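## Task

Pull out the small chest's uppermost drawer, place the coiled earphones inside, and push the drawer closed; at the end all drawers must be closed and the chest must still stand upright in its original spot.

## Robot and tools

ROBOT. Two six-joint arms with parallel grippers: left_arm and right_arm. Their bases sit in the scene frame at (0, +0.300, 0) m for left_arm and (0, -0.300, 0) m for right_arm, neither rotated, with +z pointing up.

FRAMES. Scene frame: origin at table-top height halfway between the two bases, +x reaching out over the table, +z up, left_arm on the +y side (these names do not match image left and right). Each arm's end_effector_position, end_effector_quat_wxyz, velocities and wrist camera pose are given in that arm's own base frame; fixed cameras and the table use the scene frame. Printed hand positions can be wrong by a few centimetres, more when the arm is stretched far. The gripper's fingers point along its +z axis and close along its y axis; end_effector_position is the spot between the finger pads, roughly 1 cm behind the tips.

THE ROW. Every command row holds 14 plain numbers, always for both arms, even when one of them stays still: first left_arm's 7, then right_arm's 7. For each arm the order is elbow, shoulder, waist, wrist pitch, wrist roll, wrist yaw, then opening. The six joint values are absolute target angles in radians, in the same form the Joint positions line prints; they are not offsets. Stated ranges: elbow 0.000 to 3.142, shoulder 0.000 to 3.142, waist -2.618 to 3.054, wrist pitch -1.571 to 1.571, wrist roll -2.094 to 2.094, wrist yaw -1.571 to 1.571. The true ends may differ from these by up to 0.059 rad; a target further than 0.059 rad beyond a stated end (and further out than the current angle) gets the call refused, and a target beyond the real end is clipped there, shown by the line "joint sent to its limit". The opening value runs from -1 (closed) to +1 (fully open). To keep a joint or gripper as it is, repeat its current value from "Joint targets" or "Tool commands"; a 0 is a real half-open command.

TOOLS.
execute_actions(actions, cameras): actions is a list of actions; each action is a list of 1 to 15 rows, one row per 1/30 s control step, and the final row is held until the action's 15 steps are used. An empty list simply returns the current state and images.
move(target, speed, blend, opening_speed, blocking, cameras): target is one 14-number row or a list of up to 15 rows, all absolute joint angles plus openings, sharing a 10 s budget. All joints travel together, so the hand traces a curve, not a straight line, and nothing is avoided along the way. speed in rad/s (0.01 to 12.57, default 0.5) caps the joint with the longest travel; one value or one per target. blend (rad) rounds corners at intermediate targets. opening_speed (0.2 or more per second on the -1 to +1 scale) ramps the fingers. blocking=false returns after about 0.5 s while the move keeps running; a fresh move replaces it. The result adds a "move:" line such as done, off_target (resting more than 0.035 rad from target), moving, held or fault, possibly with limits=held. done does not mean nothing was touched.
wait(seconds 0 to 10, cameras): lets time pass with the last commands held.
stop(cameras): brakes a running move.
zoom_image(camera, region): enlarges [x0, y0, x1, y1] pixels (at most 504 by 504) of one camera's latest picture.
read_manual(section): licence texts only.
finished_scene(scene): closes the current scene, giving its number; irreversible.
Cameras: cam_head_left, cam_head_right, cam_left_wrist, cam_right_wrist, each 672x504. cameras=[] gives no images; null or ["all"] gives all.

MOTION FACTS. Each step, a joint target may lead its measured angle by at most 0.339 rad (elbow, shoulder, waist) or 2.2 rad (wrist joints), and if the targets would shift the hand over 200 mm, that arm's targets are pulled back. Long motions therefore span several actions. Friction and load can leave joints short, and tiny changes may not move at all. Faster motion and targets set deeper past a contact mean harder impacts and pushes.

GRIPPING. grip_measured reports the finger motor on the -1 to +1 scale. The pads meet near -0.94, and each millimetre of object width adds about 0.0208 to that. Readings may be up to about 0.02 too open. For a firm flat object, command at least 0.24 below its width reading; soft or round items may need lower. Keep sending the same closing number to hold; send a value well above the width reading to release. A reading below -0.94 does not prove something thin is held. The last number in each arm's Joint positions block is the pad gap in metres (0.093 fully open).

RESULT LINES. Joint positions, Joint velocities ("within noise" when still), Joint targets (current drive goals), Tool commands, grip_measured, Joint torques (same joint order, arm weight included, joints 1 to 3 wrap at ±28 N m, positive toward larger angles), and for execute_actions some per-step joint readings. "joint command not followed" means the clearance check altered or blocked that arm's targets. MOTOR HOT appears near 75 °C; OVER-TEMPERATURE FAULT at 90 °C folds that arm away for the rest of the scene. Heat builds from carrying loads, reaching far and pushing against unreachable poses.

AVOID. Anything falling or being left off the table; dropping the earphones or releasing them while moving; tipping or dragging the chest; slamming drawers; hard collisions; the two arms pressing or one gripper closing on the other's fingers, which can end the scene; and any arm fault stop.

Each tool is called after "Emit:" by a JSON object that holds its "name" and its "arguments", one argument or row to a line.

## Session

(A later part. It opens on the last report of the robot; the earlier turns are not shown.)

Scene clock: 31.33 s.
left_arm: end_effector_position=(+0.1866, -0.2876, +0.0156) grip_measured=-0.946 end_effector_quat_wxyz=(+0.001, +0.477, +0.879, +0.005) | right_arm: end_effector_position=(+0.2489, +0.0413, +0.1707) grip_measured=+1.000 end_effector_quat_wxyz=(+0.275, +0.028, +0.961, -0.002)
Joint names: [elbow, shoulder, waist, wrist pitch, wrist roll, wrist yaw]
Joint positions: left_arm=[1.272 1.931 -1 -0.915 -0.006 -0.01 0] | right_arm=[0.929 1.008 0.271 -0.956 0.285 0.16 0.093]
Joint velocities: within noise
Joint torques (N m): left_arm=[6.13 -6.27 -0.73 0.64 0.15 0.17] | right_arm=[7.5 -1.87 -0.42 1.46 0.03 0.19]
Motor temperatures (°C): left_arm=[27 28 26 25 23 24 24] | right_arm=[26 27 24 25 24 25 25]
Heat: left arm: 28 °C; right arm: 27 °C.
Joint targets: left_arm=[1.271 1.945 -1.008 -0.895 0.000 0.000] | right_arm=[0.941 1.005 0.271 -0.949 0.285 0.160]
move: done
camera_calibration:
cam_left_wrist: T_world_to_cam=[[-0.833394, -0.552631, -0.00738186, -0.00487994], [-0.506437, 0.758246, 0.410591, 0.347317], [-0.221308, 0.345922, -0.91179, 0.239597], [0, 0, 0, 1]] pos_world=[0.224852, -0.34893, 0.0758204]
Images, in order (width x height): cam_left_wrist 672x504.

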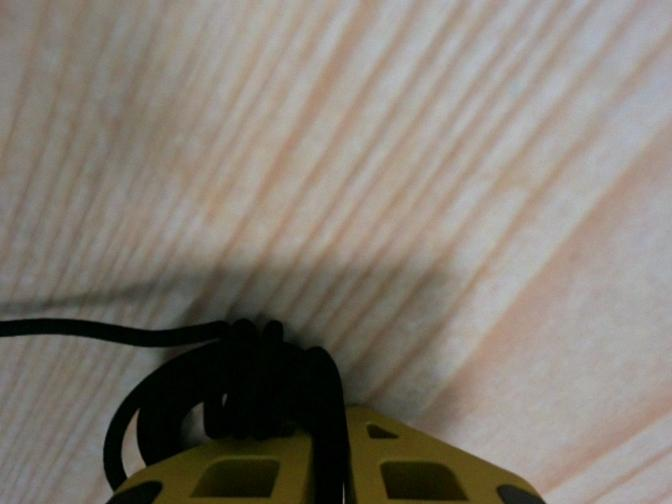

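Emit:
{"name": "move", "arguments": {
  "target": [
    [1.66,1.844,-1.0,-1.387,0,0,-0.97,0.941,1.005,0.271,-0.949,0.285,0.16,1],
    [2.1,1.8,-1.0,-1.4,0,0,-0.97,0.941,1.005,0.271,-0.949,0.285,0.16,1]
  ],
  "speed": 0.7,
  "blend": 0.1
}}

Emit:
{"name": "zoom_image", "arguments": {
  "camera": "cam_head_right",
  "region": [340, 150, 480, 330]
}}

Scene clock: 34.47 s.
left_arm: end_effector_position=(+0.2218, -0.3435, +0.2739) grip_measured=-0.959 end_effector_quat_wxyz=(+0.197, +0.464, +0.857, -0.103) | right_arm: end_effector_position=(+0.2489, +0.0413, +0.1707) grip_measured=+1.000 end_effector_quat_wxyz=(+0.275, +0.028, +0.961, -0.002)
Joint names: [elbow, shoulder, waist, wrist pitch, wrist roll, wrist yaw]
Joint positions: left_arm=[2.08 1.813 -1.001 -1.39 -0.006 -0.009 0] | right_arm=[0.929 1.008 0.271 -0.956 0.285 0.16 0.093]
Joint velocities: within noise
Joint torques (N m): left_arm=[8.83 -7.97 0.1 1.4 0.14 0.17] | right_arm=[7.57 -1.76 -0.46 1.44 0.04 0.21]
Motor temperatures (°C): left_arm=[27 28 26 25 23 24 24] | right_arm=[26 27 24 25 24 25 25]
Heat: left arm: 28 °C; right arm: 27 °C.
Joint targets: left_arm=[2.100 1.800 -1.000 -1.400 0.000 0.000] | right_arm=[0.941 1.005 0.271 -0.949 0.285 0.160]
move: done
camera_calibration:
cam_left_wrist: T_world_to_cam=[[-0.833166, -0.553021, 0.000936707, -0.00695297], [-0.552831, 0.832832, -0.0277291, 0.457418], [0.0145547, -0.0236208, -0.999615, 0.346956], [0, 0, 0, 1]] pos_world=[0.242032, -0.376602, 0.359513]

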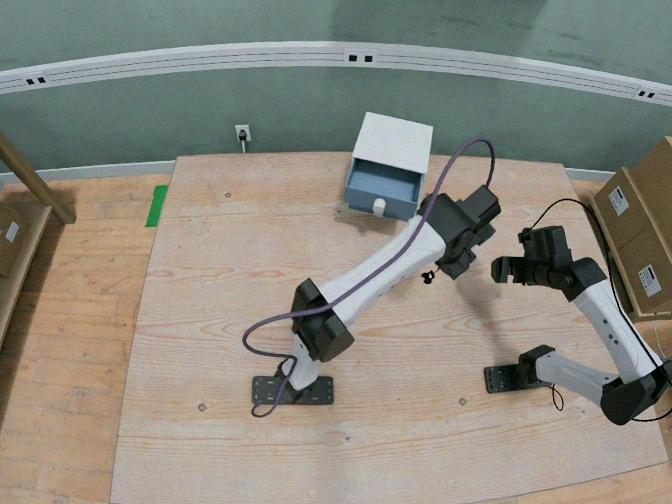

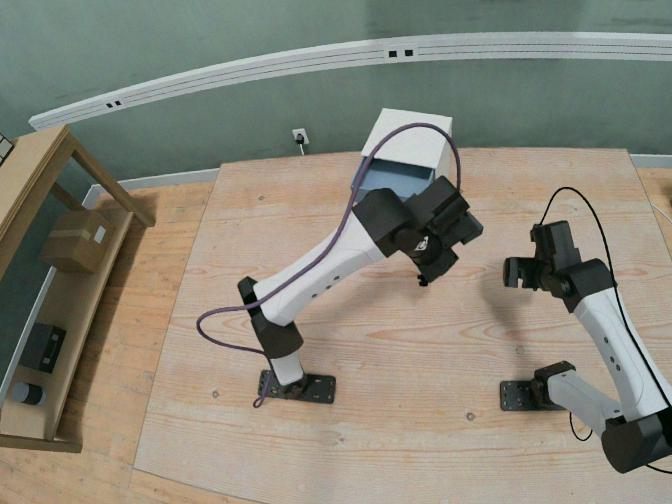

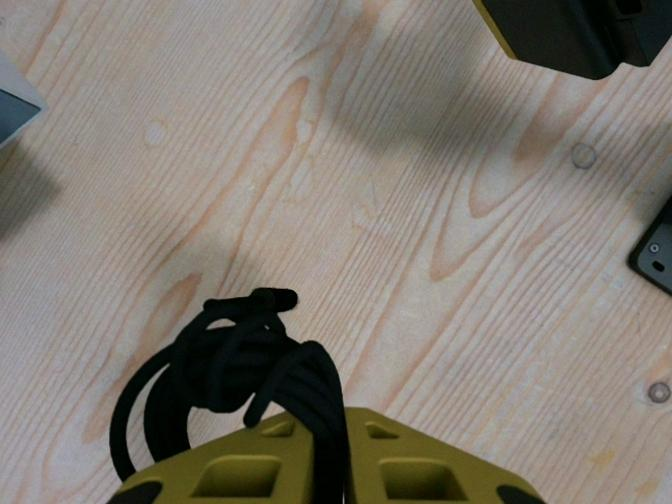

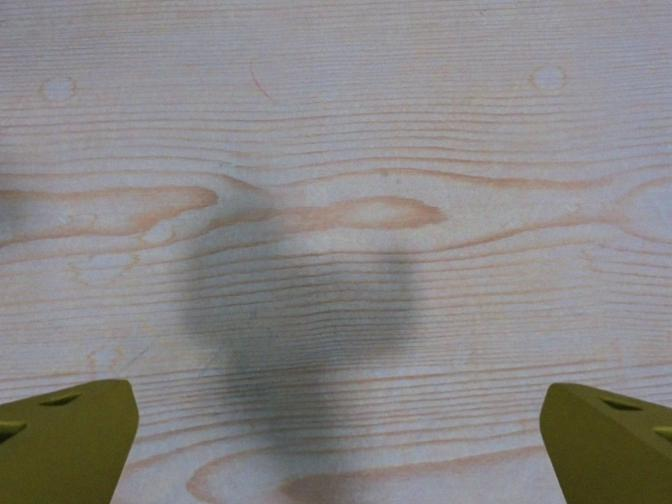

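Scaled by 2.800 from the camera's 672x504 image, which has a finer 960x720 frame.

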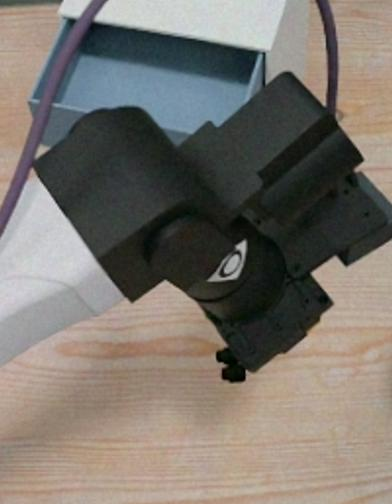

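Emit:
{"name": "move", "arguments": {
  "target": [2.186,1.979,-0.494,-0.957,0,0,-0.97,0.941,1.005,0.271,-0.949,0.285,0.16,1],
  "speed": 0.7
}}

Emit:
{"name": "zoom_image", "arguments": {
  "camera": "cam_head_right",
  "region": [320, 80, 480, 240]
}}

Emit:
{"name": "zoom_image", "arguments": {
  "camera": "cam_head_left",
  "region": [310, 90, 470, 230]
}}

Scene clock: 36.27 s.
left_arm: end_effector_position=(+0.4617, -0.2455, +0.2886) grip_measured=-0.959 end_effector_quat_wxyz=(+0.369, +0.221, +0.898, -0.092) | right_arm: end_effector_position=(+0.2489, +0.0413, +0.1707) grip_measured=+1.000 end_effector_quat_wxyz=(+0.275, +0.028, +0.961, -0.002)
Joint names: [elbow, shoulder, waist, wrist pitch, wrist roll, wrist yaw]
Joint positions: left_arm=[2.154 1.969 -0.49 -0.974 -0.006 -0.004 0] | right_arm=[0.929 1.008 0.271 -0.956 0.285 0.16 0.093]
Joint velocities: within noise
Joint torques (N m): left_arm=[10.97 -7.82 -0.21 2.34 0.12 0.12] | right_arm=[7.57 -1.94 -0.46 1.49 0.06 0.23]
Motor temperatures (°C): left_arm=[27 28 26 25 23 24 24] | right_arm=[27 27 24 25 24 25 25]
Heat: left arm: 28 °C; right arm: 27 °C.
Joint targets: left_arm=[2.186 1.979 -0.494 -0.957 0.000 0.000] | right_arm=[0.941 1.005 0.271 -0.949 0.285 0.160]
move: done
camera_calibration:
cam_left_wrist: T_world_to_cam=[[-0.460468, -0.88762, 0.0100583, -0.00982439], [-0.832203, 0.427721, -0.352836, 0.632171], [0.308882, -0.17084, -0.935631, 0.170062], [0, 0, 0, 1]] pos_world=[0.469042, -0.25006, 0.382267]

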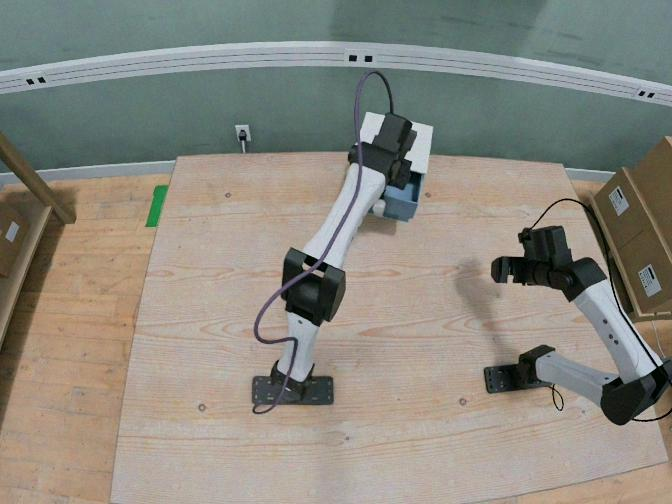

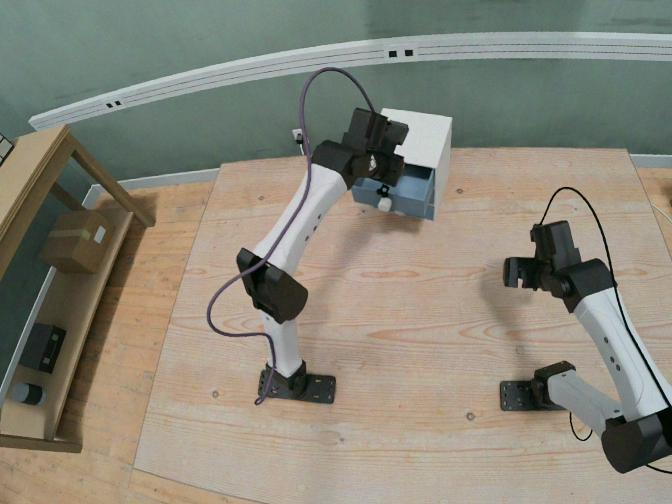

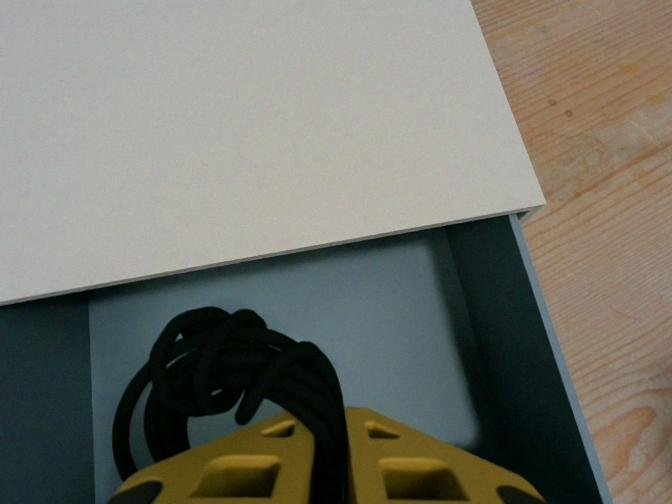

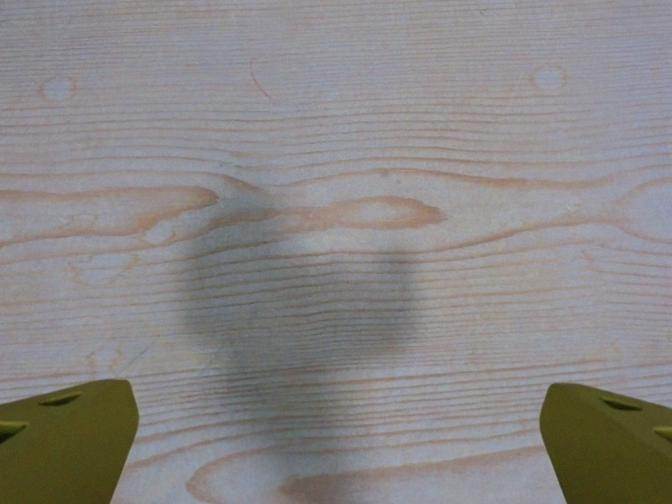

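Scaled by 3.150 from the camera's 672x504 image, which has a finer 960x720 frame.

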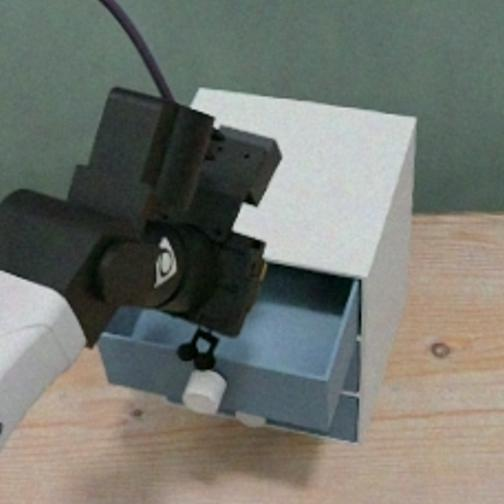

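Scaled by 3.150 from the camera's 672x504 image, which has a finer 960x720 frame.

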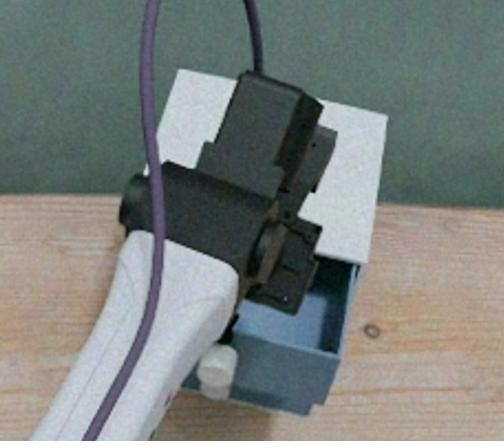

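Emit:
{"name": "move", "arguments": {
  "target": [
    [2.393,2.113,-0.49,-1.03,0,0,-0.97,0.941,1.005,0.271,-0.949,0.285,0.16,1],
    [2.215,2.137,-0.49,-0.977,0,0,-0.97,0.941,1.005,0.271,-0.949,0.285,0.16,1]
  ],
  "speed": 0.3
}}

Emit:
{"name": "zoom_image", "arguments": {
  "camera": "cam_head_right",
  "region": [320, 80, 480, 240]
}}

Scene clock: 38.77 s.
left_arm: end_effector_position=(+0.4853, -0.2581, +0.2333) grip_measured=-0.959 end_effector_quat_wxyz=(+0.324, +0.225, +0.916, -0.080) | right_arm: end_effector_position=(+0.2489, +0.0413, +0.1707) grip_measured=+1.000 end_effector_quat_wxyz=(+0.275, +0.028, +0.961, -0.002)
Joint names: [elbow, shoulder, waist, wrist pitch, wrist roll, wrist yaw]
Joint positions: left_arm=[2.228 2.128 -0.49 -0.991 -0.006 -0.004 0] | right_arm=[0.929 1.008 0.271 -0.956 0.285 0.16 0.093]
Joint velocities: within noise
Joint torques (N m): left_arm=[6.34 -9.1 0.05 2.13 0.11 0.13] | right_arm=[7.58 -1.83 -0.44 1.45 0.03 0.23]
Motor temperatures (°C): left_arm=[27 29 26 25 23 24 24] | right_arm=[27 27 24 25 24 25 25]
Heat: left arm: 29 °C; right arm: 27 °C.
Joint targets: left_arm=[2.215 2.137 -0.490 -0.977 0.000 0.000] | right_arm=[0.941 1.005 0.271 -0.949 0.285 0.160]
move: done
camera_calibration:
cam_left_wrist: T_world_to_cam=[[-0.459635, -0.888064, 0.00884669, -0.00980303], [-0.859487, 0.442291, -0.256242, 0.632159], [0.223646, -0.125381, -0.966572, 0.169159], [0, 0, 0, 1]] pos_world=[0.500995, -0.267095, 0.325576]

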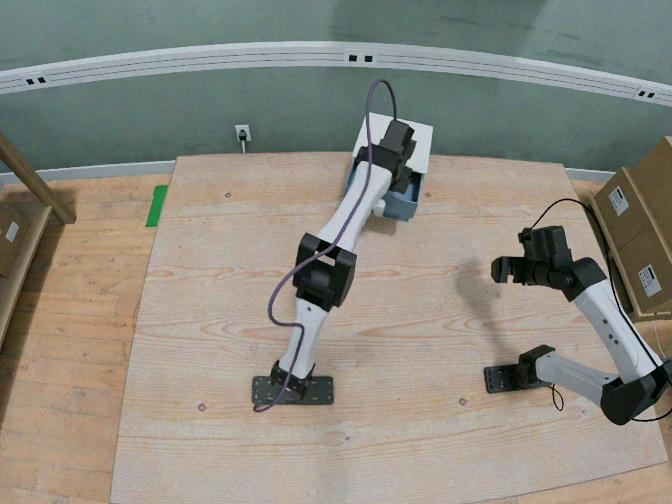

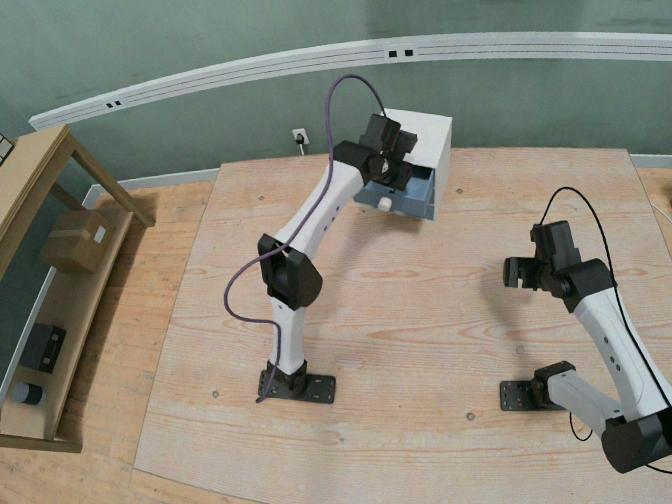

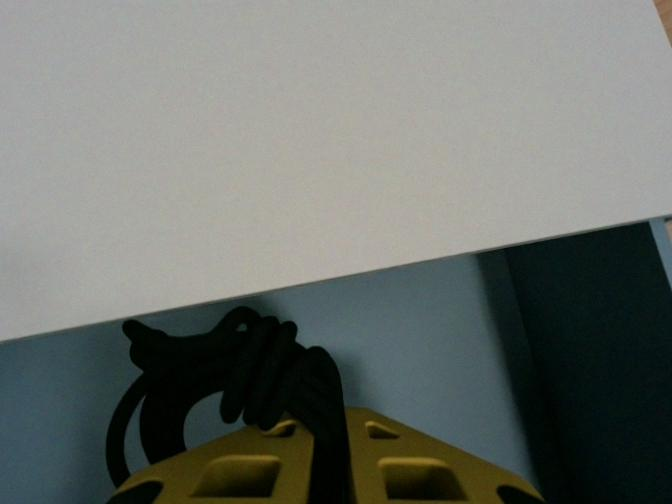

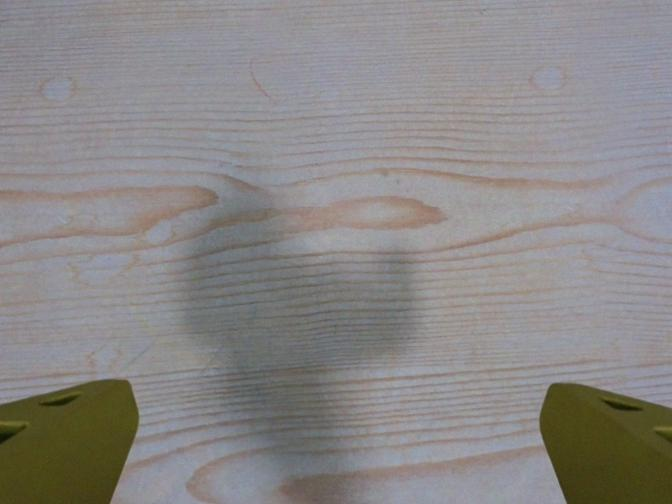

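Scaled by 3.150 from the camera's 672x504 image, which has a finer 960x720 frame.

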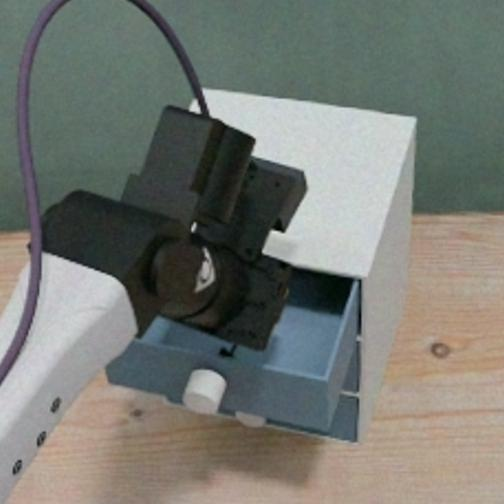

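Emit:
{"name": "move", "arguments": {
  "target": [
    [2.053,2.102,-0.49,-0.85,0,0,-0.97,0.941,1.005,0.271,-0.949,0.285,0.16,1],
    [2.053,2.102,-0.49,-0.85,0,0,-0.4,0.941,1.005,0.271,-0.949,0.285,0.16,1]
  ],
  "speed": 0.3,
  "opening_speed": 0.5
}}

Emit:
{"name": "zoom_image", "arguments": {
  "camera": "cam_head_right",
  "region": [320, 80, 480, 240]
}}

Scene clock: 41.40 s.
left_arm: end_effector_position=(+0.4930, -0.2620, +0.1933) grip_measured=-0.402 end_effector_quat_wxyz=(+0.320, +0.225, +0.917, -0.079) | right_arm: end_effector_position=(+0.2489, +0.0413, +0.1707) grip_measured=+1.000 end_effector_quat_wxyz=(+0.275, +0.028, +0.961, -0.002)
Joint names: [elbow, shoulder, waist, wrist pitch, wrist roll, wrist yaw]
Joint positions: left_arm=[2.069 2.128 -0.49 -0.841 -0.006 -0.004 0.026] | right_arm=[0.929 1.008 0.271 -0.956 0.285 0.16 0.093]
Joint velocities: within noise
Joint torques (N m): left_arm=[6.28 -11.9 0.01 1.89 0.14 0.1] | right_arm=[7.41 -1.92 -0.47 1.44 0.03 0.21]
Motor temperatures (°C): left_arm=[27 30 26 26 23 24 24] | right_arm=[27 27 24 25 24 25 25]
Heat: left arm: 30 °C; right arm: 27 °C.
Joint targets: left_arm=[2.053 2.102 -0.490 -0.850 0.000 0.000] | right_arm=[0.941 1.005 0.271 -0.949 0.285 0.160]
move: done
camera_calibration:
cam_left_wrist: T_world_to_cam=[[-0.459229, -0.888275, 0.00873995, -0.00955124], [-0.861613, 0.443008, -0.247725, 0.629833], [0.216176, -0.121293, -0.968791, 0.133544], [0, 0, 0, 1]] pos_world=[0.509417, -0.271307, 0.285485]

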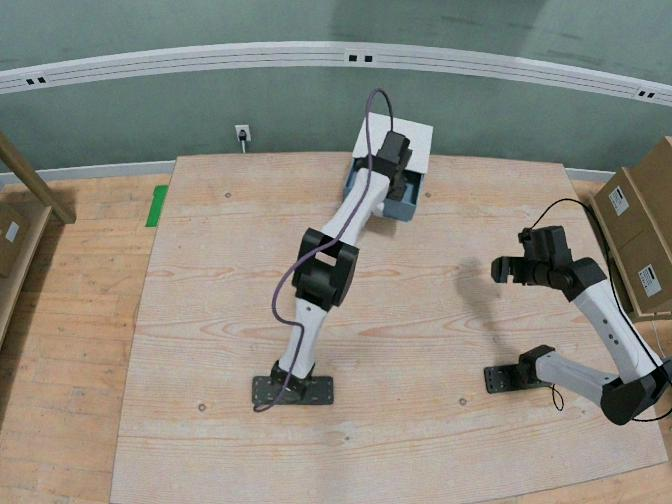

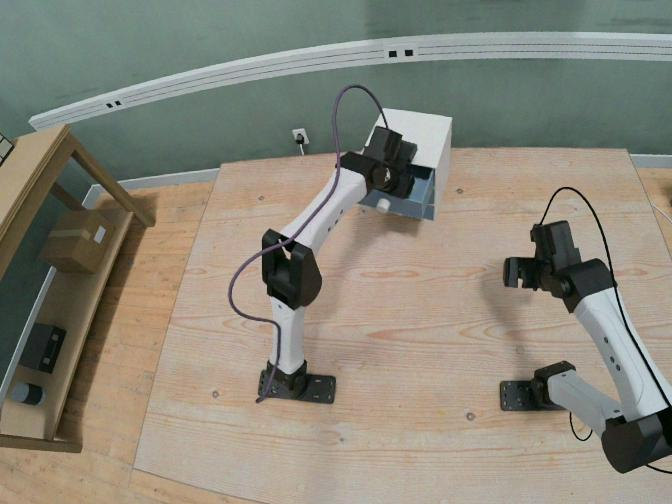

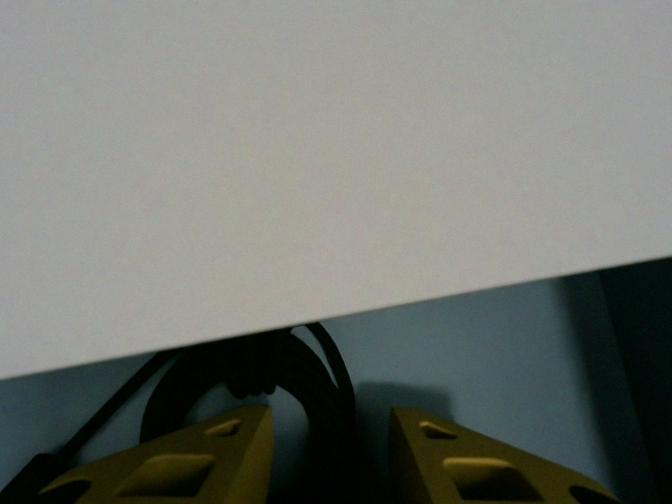

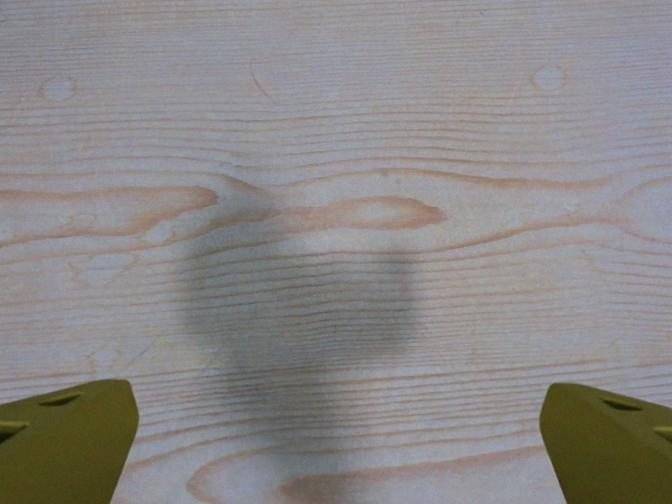

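Scaled by 3.150 from the camera's 672x504 image, which has a finer 960x720 frame.

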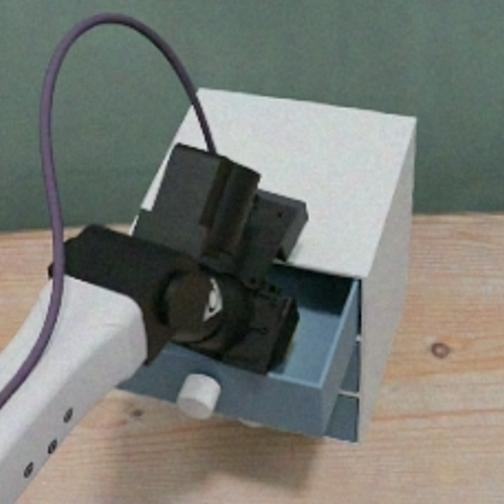

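Emit:
{"name": "move", "arguments": {
  "target": [
    [2.215,2.137,-0.49,-0.977,0,0,-0.4,0.941,1.005,0.271,-0.949,0.285,0.16,1],
    [2.186,1.979,-0.494,-0.957,0,0,-0.4,0.941,1.005,0.271,-0.949,0.285,0.16,1]
  ],
  "speed": [0.25,0.5],
  "blend": 0.03
}}

Emit:
{"name": "zoom_image", "arguments": {
  "camera": "cam_head_right",
  "region": [320, 80, 480, 240]
}}

Scene clock: 43.47 s.
left_arm: end_effector_position=(+0.4681, -0.2489, +0.2954) grip_measured=-0.402 end_effector_quat_wxyz=(+0.383, +0.219, +0.892, -0.095) | right_arm: end_effector_position=(+0.2489, +0.0413, +0.1707) grip_measured=+1.000 end_effector_quat_wxyz=(+0.275, +0.028, +0.961, -0.002)
Joint names: [elbow, shoulder, waist, wrist pitch, wrist roll, wrist yaw]
Joint positions: left_arm=[2.182 1.984 -0.49 -0.958 -0.006 -0.004 0.026] | right_arm=[0.929 1.008 0.271 -0.956 0.285 0.16 0.093]
Joint velocities: within noise
Joint torques (N m): left_arm=[7.98 -8.99 -0.34 2.21 0.13 0.13] | right_arm=[7.42 -1.77 -0.42 1.47 0.04 0.21]
Motor temperatures (°C): left_arm=[27 30 26 26 23 24 24] | right_arm=[27 27 24 25 24 25 25]
Heat: left arm: 30 °C; right arm: 27 °C.
Joint targets: left_arm=[2.186 1.979 -0.494 -0.957 0.000 0.000] | right_arm=[0.941 1.005 0.271 -0.949 0.285 0.160]
move: done
camera_calibration:
cam_left_wrist: T_world_to_cam=[[-0.46081, -0.887438, 0.0104356, -0.00985562], [-0.822418, 0.422569, -0.380873, 0.643801], [0.333591, -0.184092, -0.924569, 0.155769], [0, 0, 0, 1]] pos_world=[0.472969, -0.252121, 0.389329]

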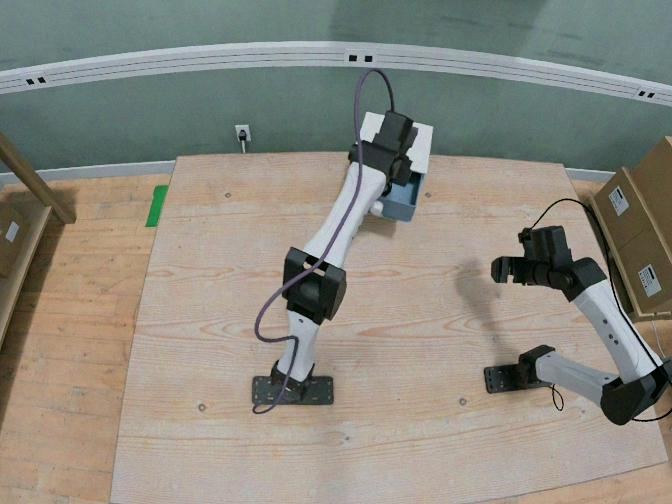

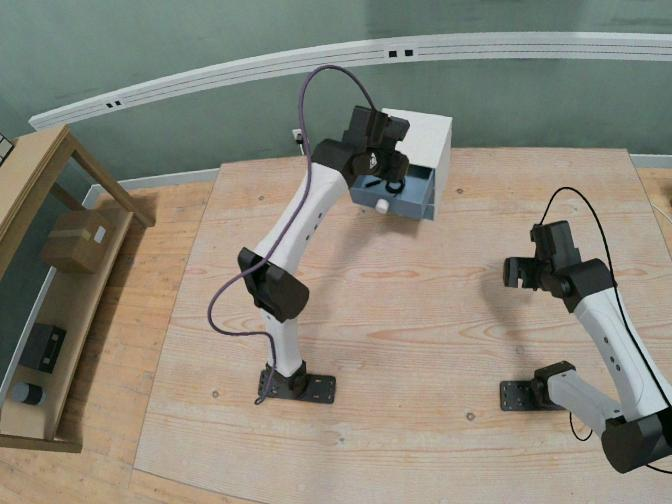

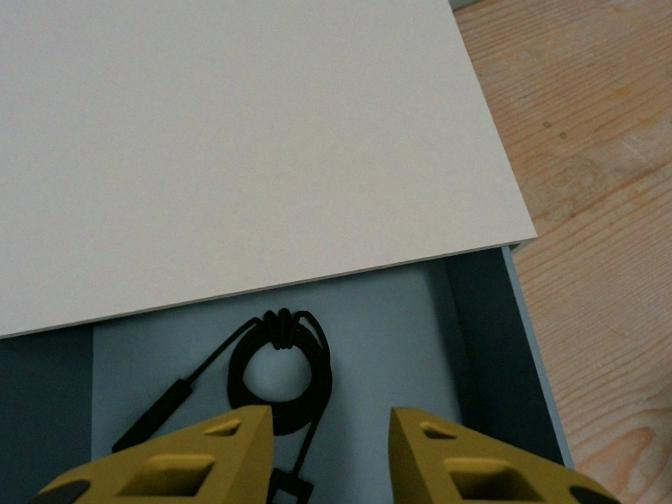

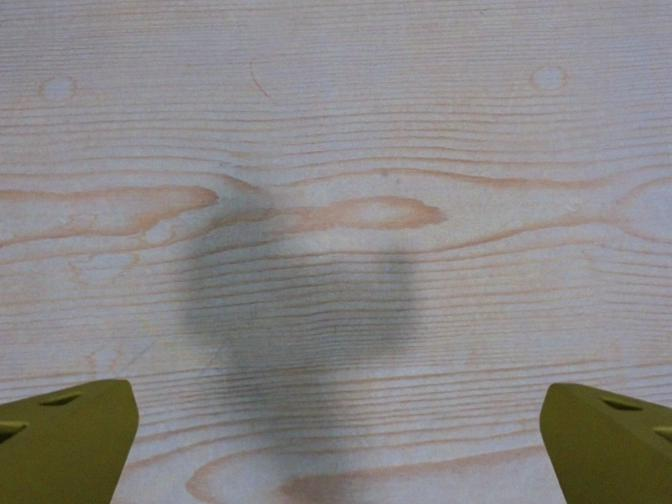

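Scaled by 3.150 from the camera's 672x504 image, which has a finer 960x720 frame.

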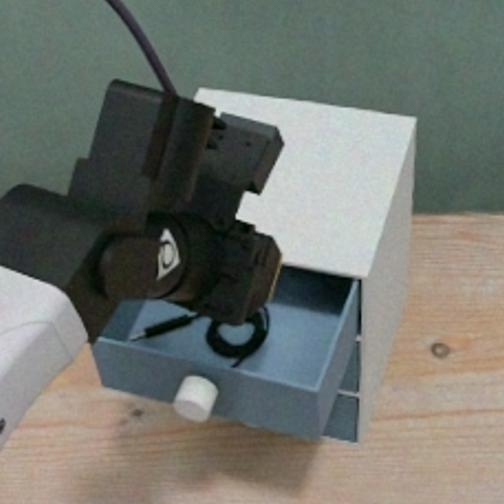

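Emit:
{"name": "move", "arguments": {
  "target": [
    [2.1,1.8,-0.8,-1.4,0,0,0.2,0.941,1.005,0.271,-0.949,0.285,0.16,1],
    [1.0,1.5,-0.85,-0.6,0,-0.1,0.2,0.941,1.005,0.271,-0.949,0.285,0.16,1],
    [0.3,1.378,-0.70,1.02,0,-0.418,0.2,0.941,1.005,0.271,-0.949,0.285,0.16,1]
  ],
  "speed": 1.2,
  "opening_speed": 1.5,
  "blend": 0.1
}}

Emit:
{"name": "zoom_image", "arguments": {
  "camera": "cam_head_right",
  "region": [320, 80, 480, 240]
}}

Scene clock: 47.47 s.
left_arm: end_effector_position=(+0.3242, -0.1912, +0.1689) grip_measured=+0.198 end_effector_quat_wxyz=(+0.676, +0.121, +0.720, -0.098) | right_arm: end_effector_position=(+0.2489, +0.0413, +0.1707) grip_measured=+1.000 end_effector_quat_wxyz=(+0.275, +0.028, +0.961, -0.002)
Joint names: [elbow, shoulder, waist, wrist pitch, wrist roll, wrist yaw]
Joint positions: left_arm=[0.314 1.394 -0.706 1.007 -0.005 -0.395 0.055] | right_arm=[0.929 1.008 0.271 -0.956 0.285 0.16 0.093]
Joint velocities: within noise
Joint torques (N m): left_arm=[5.07 -4.59 0.53 2.76 0.11 -0.26] | right_arm=[7.5 -1.88 -0.43 1.44 0.05 0.23]
Motor temperatures (°C): left_arm=[27 31 26 27 23 24 24] | right_arm=[27 27 24 25 24 25 25]
Heat: left arm: 31 °C; right arm: 27 °C.
Joint targets: left_arm=[0.300 1.378 -0.700 1.020 0.000 -0.418] | right_arm=[0.941 1.005 0.271 -0.949 0.285 0.160]
move: done
camera_calibration:
cam_left_wrist: T_world_to_cam=[[-0.308484, -0.951135, -0.0134386, -0.0811317], [-0.442121, 0.155874, -0.883308, 0.363466], [0.842239, -0.266545, -0.468601, -0.160277], [0, 0, 0, 1]] pos_world=[0.27066, -0.176543, 0.244856]

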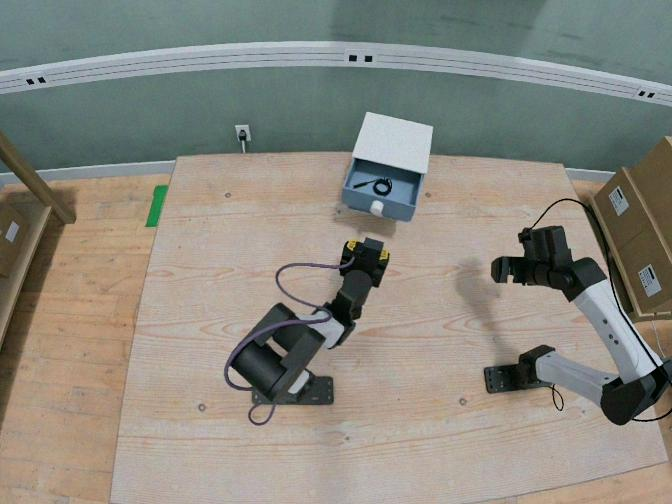

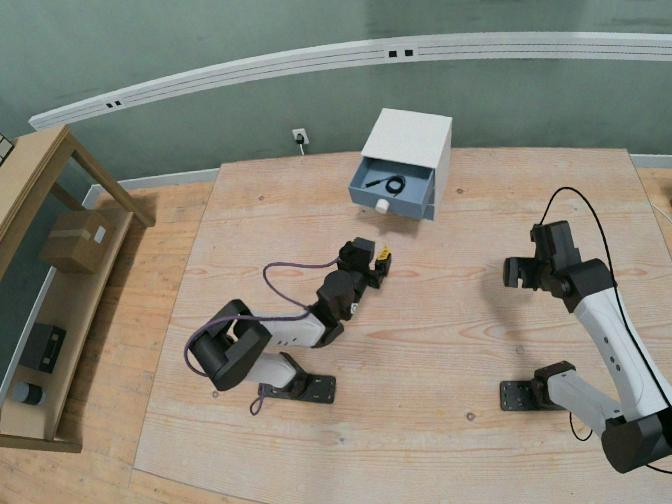

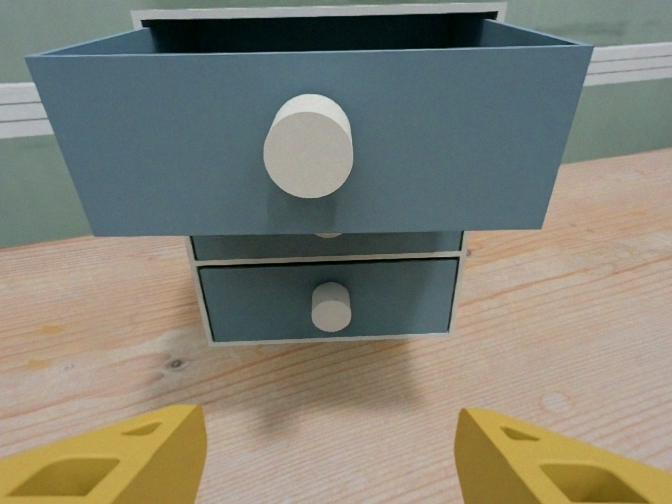

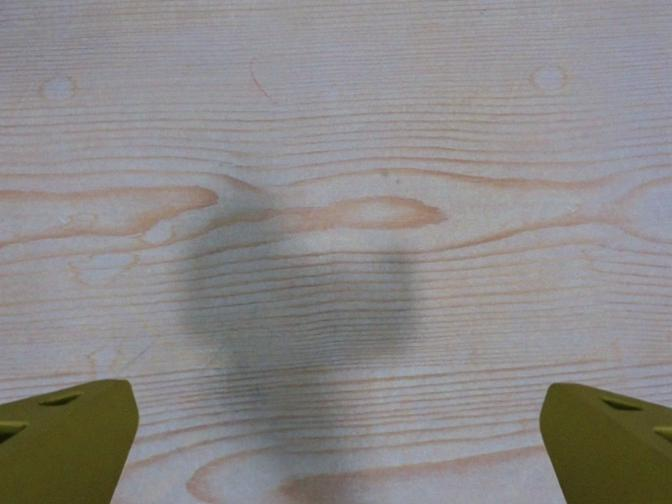

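Scaled by 3.150 from the camera's 672x504 image, which has a finer 960x720 frame.

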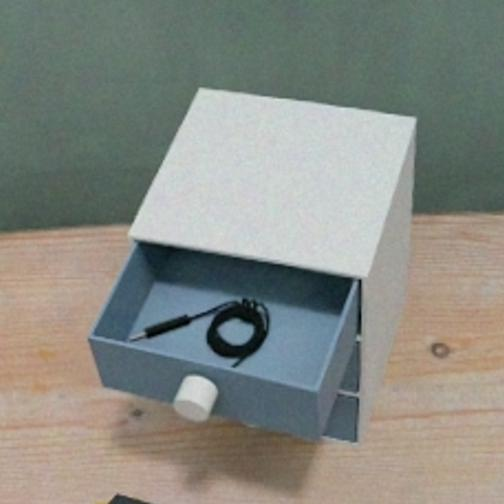

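Emit:
{"name": "move", "arguments": {
  "target": [
    [0.439,1.428,-0.68,0.989,0,-0.398,0.2,0.941,1.005,0.271,-0.949,0.285,0.16,1],
    [0.612,1.61,-0.616,0.985,0,-0.334,0.2,0.941,1.005,0.271,-0.949,0.285,0.16,1]
  ],
  "speed": 0.45,
  "blend": 0.03
}}

Scene clock: 49.30 s.
left_arm: end_effector_position=(+0.3911, -0.2112, +0.1965) grip_measured=+0.198 end_effector_quat_wxyz=(+0.694, +0.101, +0.707, -0.098) | right_arm: end_effector_position=(+0.2489, +0.0413, +0.1707) grip_measured=+1.000 end_effector_quat_wxyz=(+0.275, +0.028, +0.961, -0.002)
Joint names: [elbow, shoulder, waist, wrist pitch, wrist roll, wrist yaw]
Joint positions: left_arm=[0.586 1.6 -0.621 0.994 -0.005 -0.338 0.055] | right_arm=[0.929 1.008 0.271 -0.956 0.285 0.16 0.093]
Joint velocities: within noise
Joint torques (N m): left_arm=[9.4 -4.46 0.39 2.51 0.12 0.1] | right_arm=[7.56 -1.91 -0.31 1.42 0.03 0.21]
Motor temperatures (°C): left_arm=[28 31 26 27 23 24 24] | right_arm=[27 27 24 25 24 25 25]
Heat: left arm: 31 °C; right arm: 27 °C.
Joint targets: left_arm=[0.612 1.610 -0.616 0.985 0.000 -0.334] | right_arm=[0.941 1.005 0.271 -0.949 0.285 0.160]
move: done
camera_calibration:
cam_left_wrist: T_world_to_cam=[[-0.281656, -0.959483, 0.0078769, -0.0955826], [-0.409988, 0.112922, -0.905074, 0.403176], [0.867514, -0.258149, -0.425181, -0.225615], [0, 0, 0, 1]] pos_world=[0.334099, -0.195479, 0.269729]

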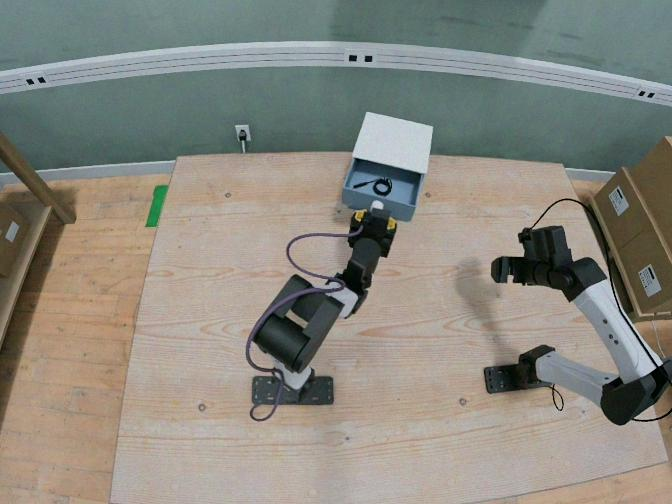

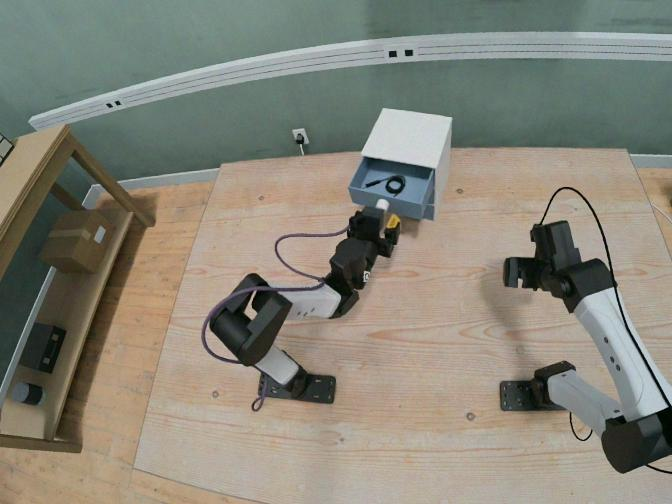

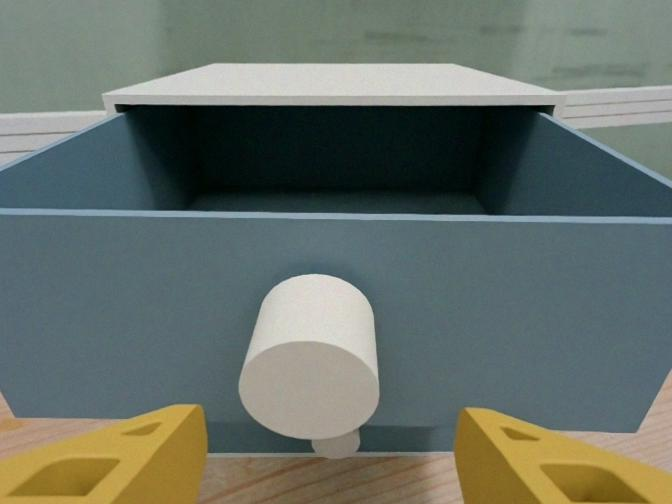

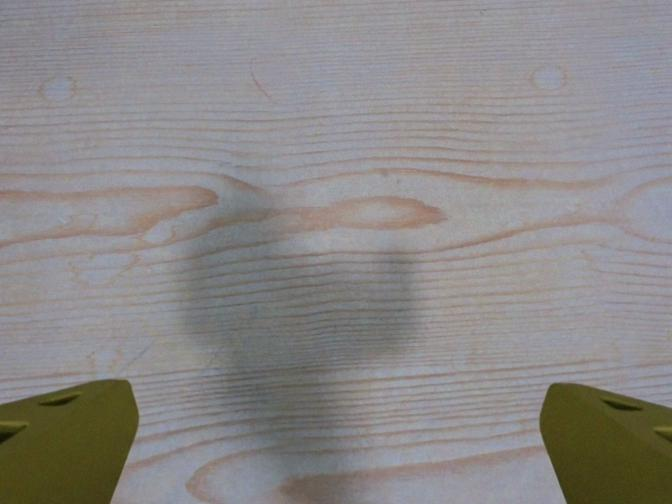

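Emit:
{"name": "move", "arguments": {
  "target": [
    [0.675,1.655,-0.595,0.98,0,-0.32,0.2,0.941,1.005,0.271,-0.949,0.285,0.16,1],
    [0.675,1.655,-0.595,0.98,0,-0.32,-0.62,0.941,1.005,0.271,-0.949,0.285,0.16,1]
  ],
  "speed": 0.3,
  "opening_speed": 1.2,
  "cameras": ["cam_left_wrist"]
}}

Scene clock: 51.33 s.
left_arm: end_effector_position=(+0.4068, -0.2142, +0.2030) grip_measured=-0.473 end_effector_quat_wxyz=(+0.699, +0.097, +0.702, -0.099) | right_arm: end_effector_position=(+0.2489, +0.0413, +0.1707) grip_measured=+1.000 end_effector_quat_wxyz=(+0.275, +0.028, +0.961, -0.002)
Joint names: [elbow, shoulder, waist, wrist pitch, wrist roll, wrist yaw]
Joint positions: left_arm=[0.649 1.643 -0.601 0.99 -0.005 -0.322 0.022] | right_arm=[0.929 1.008 0.271 -0.956 0.285 0.16 0.093]
Joint velocities: within noise
Joint torques (N m): left_arm=[9.44 -4.64 0.43 2.49 0.14 0.05] | right_arm=[7.46 -1.8 -0.47 1.49 0.03 0.23]
Motor temperatures (°C): left_arm=[28 31 26 27 23 24 24] | right_arm=[27 27 24 25 24 25 25]
Heat: left arm: 31 °C; right arm: 27 °C.
Joint targets: left_arm=[0.675 1.655 -0.595 0.980 0.000 -0.320] | right_arm=[0.941 1.005 0.271 -0.949 0.285 0.160]
move: done
camera_calibration:
cam_left_wrist: T_world_to_cam=[[-0.277775, -0.960559, 0.0129696, -0.096929], [-0.399177, 0.103133, -0.911055, 0.410592], [0.873784, -0.258246, -0.412081, -0.242519], [0, 0, 0, 1]] pos_world=[0.348884, -0.198081, 0.275391]
Images, in order (width x height): cam_left_wrist 672x504.

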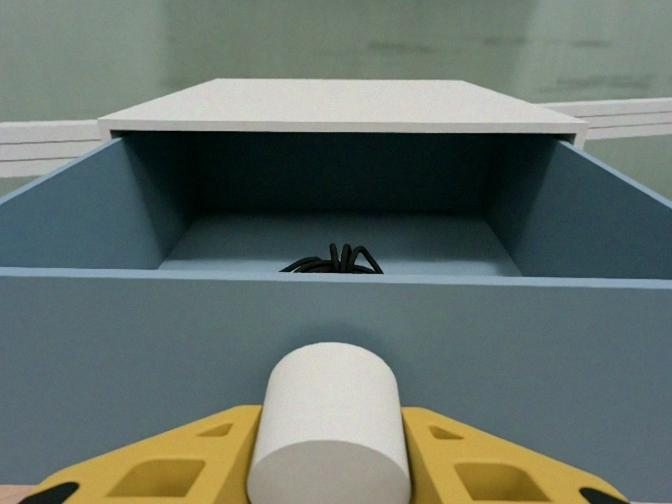

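Emit:
{"name": "move", "arguments": {
  "target": [
    [0.878,1.799,-0.555,0.93,0,-0.275,-0.62,0.941,1.005,0.271,-0.949,0.285,0.16,1],
    [1.14,1.961,-0.516,0.824,0,-0.236,-0.62,0.941,1.005,0.271,-0.949,0.285,0.16,1]
  ],
  "speed": 0.3,
  "blend": 0.05
}}

Emit:
{"name": "zoom_image", "arguments": {
  "camera": "cam_head_right",
  "region": [320, 80, 480, 240]
}}

Scene clock: 53.43 s.
left_arm: end_effector_position=(+0.5069, -0.2446, +0.2120) grip_measured=-0.487 end_effector_quat_wxyz=(+0.693, +0.097, +0.707, -0.095) | right_arm: end_effector_position=(+0.2489, +0.0413, +0.1707) grip_measured=+1.000 end_effector_quat_wxyz=(+0.275, +0.028, +0.961, -0.002)
Joint names: [elbow, shoulder, waist, wrist pitch, wrist roll, wrist yaw]
Joint positions: left_arm=[1.103 1.943 -0.524 0.82 -0.005 -0.251 0.022] | right_arm=[0.929 1.008 0.271 -0.956 0.285 0.16 0.093]
Joint velocities: within noise
Joint torques (N m): left_arm=[11.23 -6.98 0.59 2.67 0.13 0.24] | right_arm=[7.49 -1.81 -0.38 1.45 0.07 0.24]
Motor temperatures (°C): left_arm=[28 31 26 28 23 24 24] | right_arm=[28 27 24 25 24 25 25]
Heat: left arm: 31 °C; right arm: 28 °C.
Joint targets: left_arm=[1.140 1.961 -0.516 0.824 0.000 -0.236] | right_arm=[0.941 1.005 0.271 -0.949 0.285 0.160]
move: off_target (left_arm); left_arm: the elbow is farthest, 0.037 rad from its target
camera_calibration:
cam_left_wrist: T_world_to_cam=[[-0.272454, -0.962123, 0.00936561, -0.100811], [-0.412476, 0.108, -0.904544, 0.468354], [0.869271, -0.250309, -0.426278, -0.326916], [0, 0, 0, 1]] pos_world=[0.449897, -0.229405, 0.285233]

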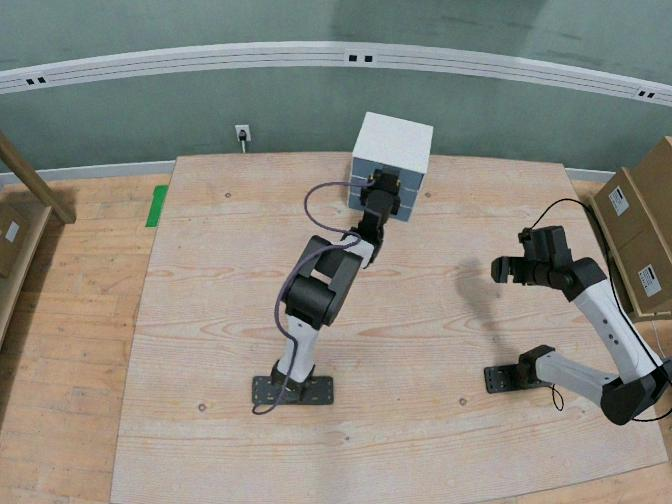

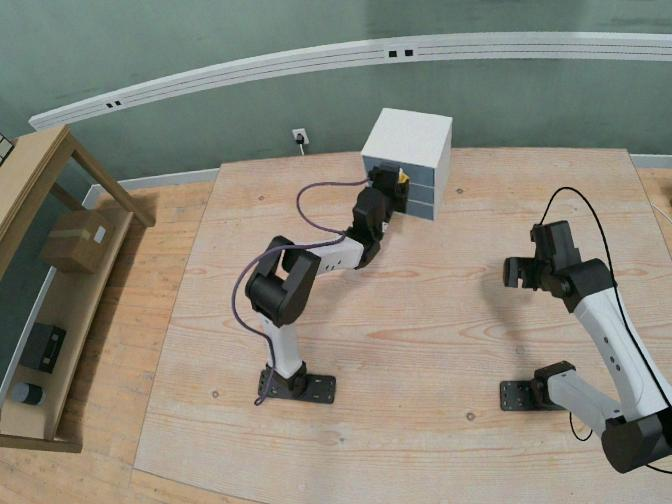

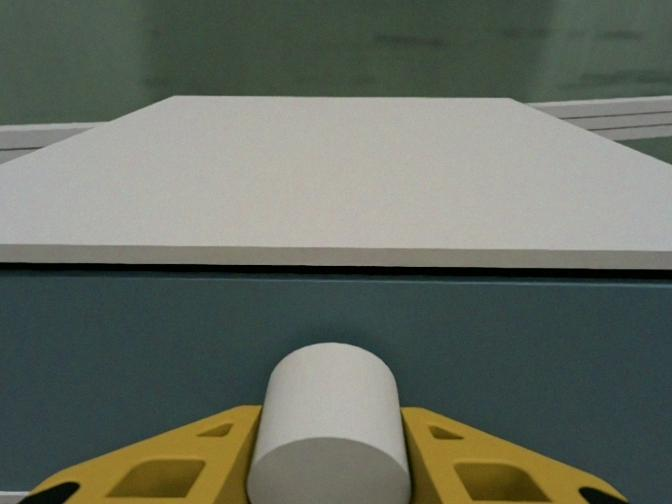

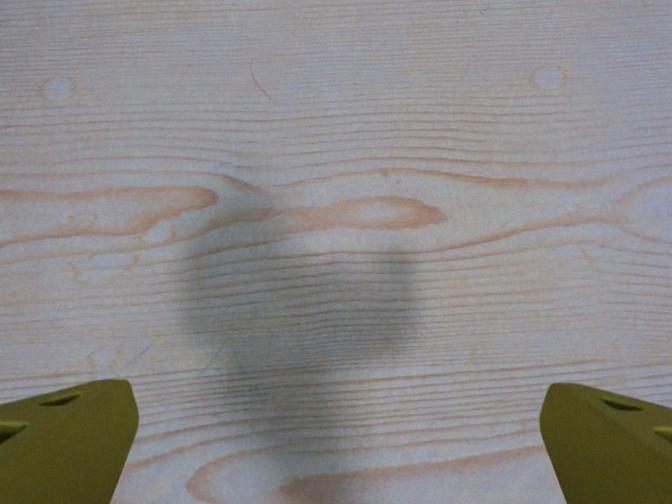

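Scaled by 3.150 from the camera's 672x504 image, which has a finer 960x720 frame.

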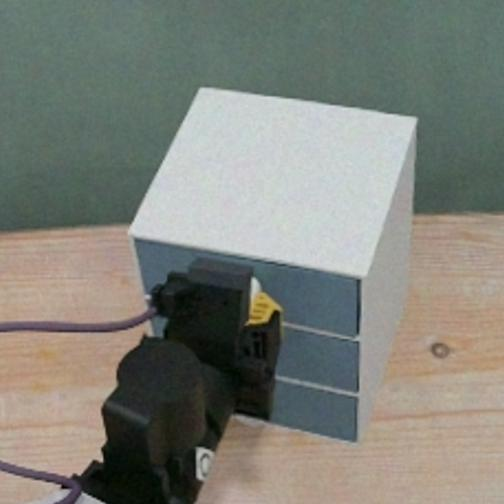

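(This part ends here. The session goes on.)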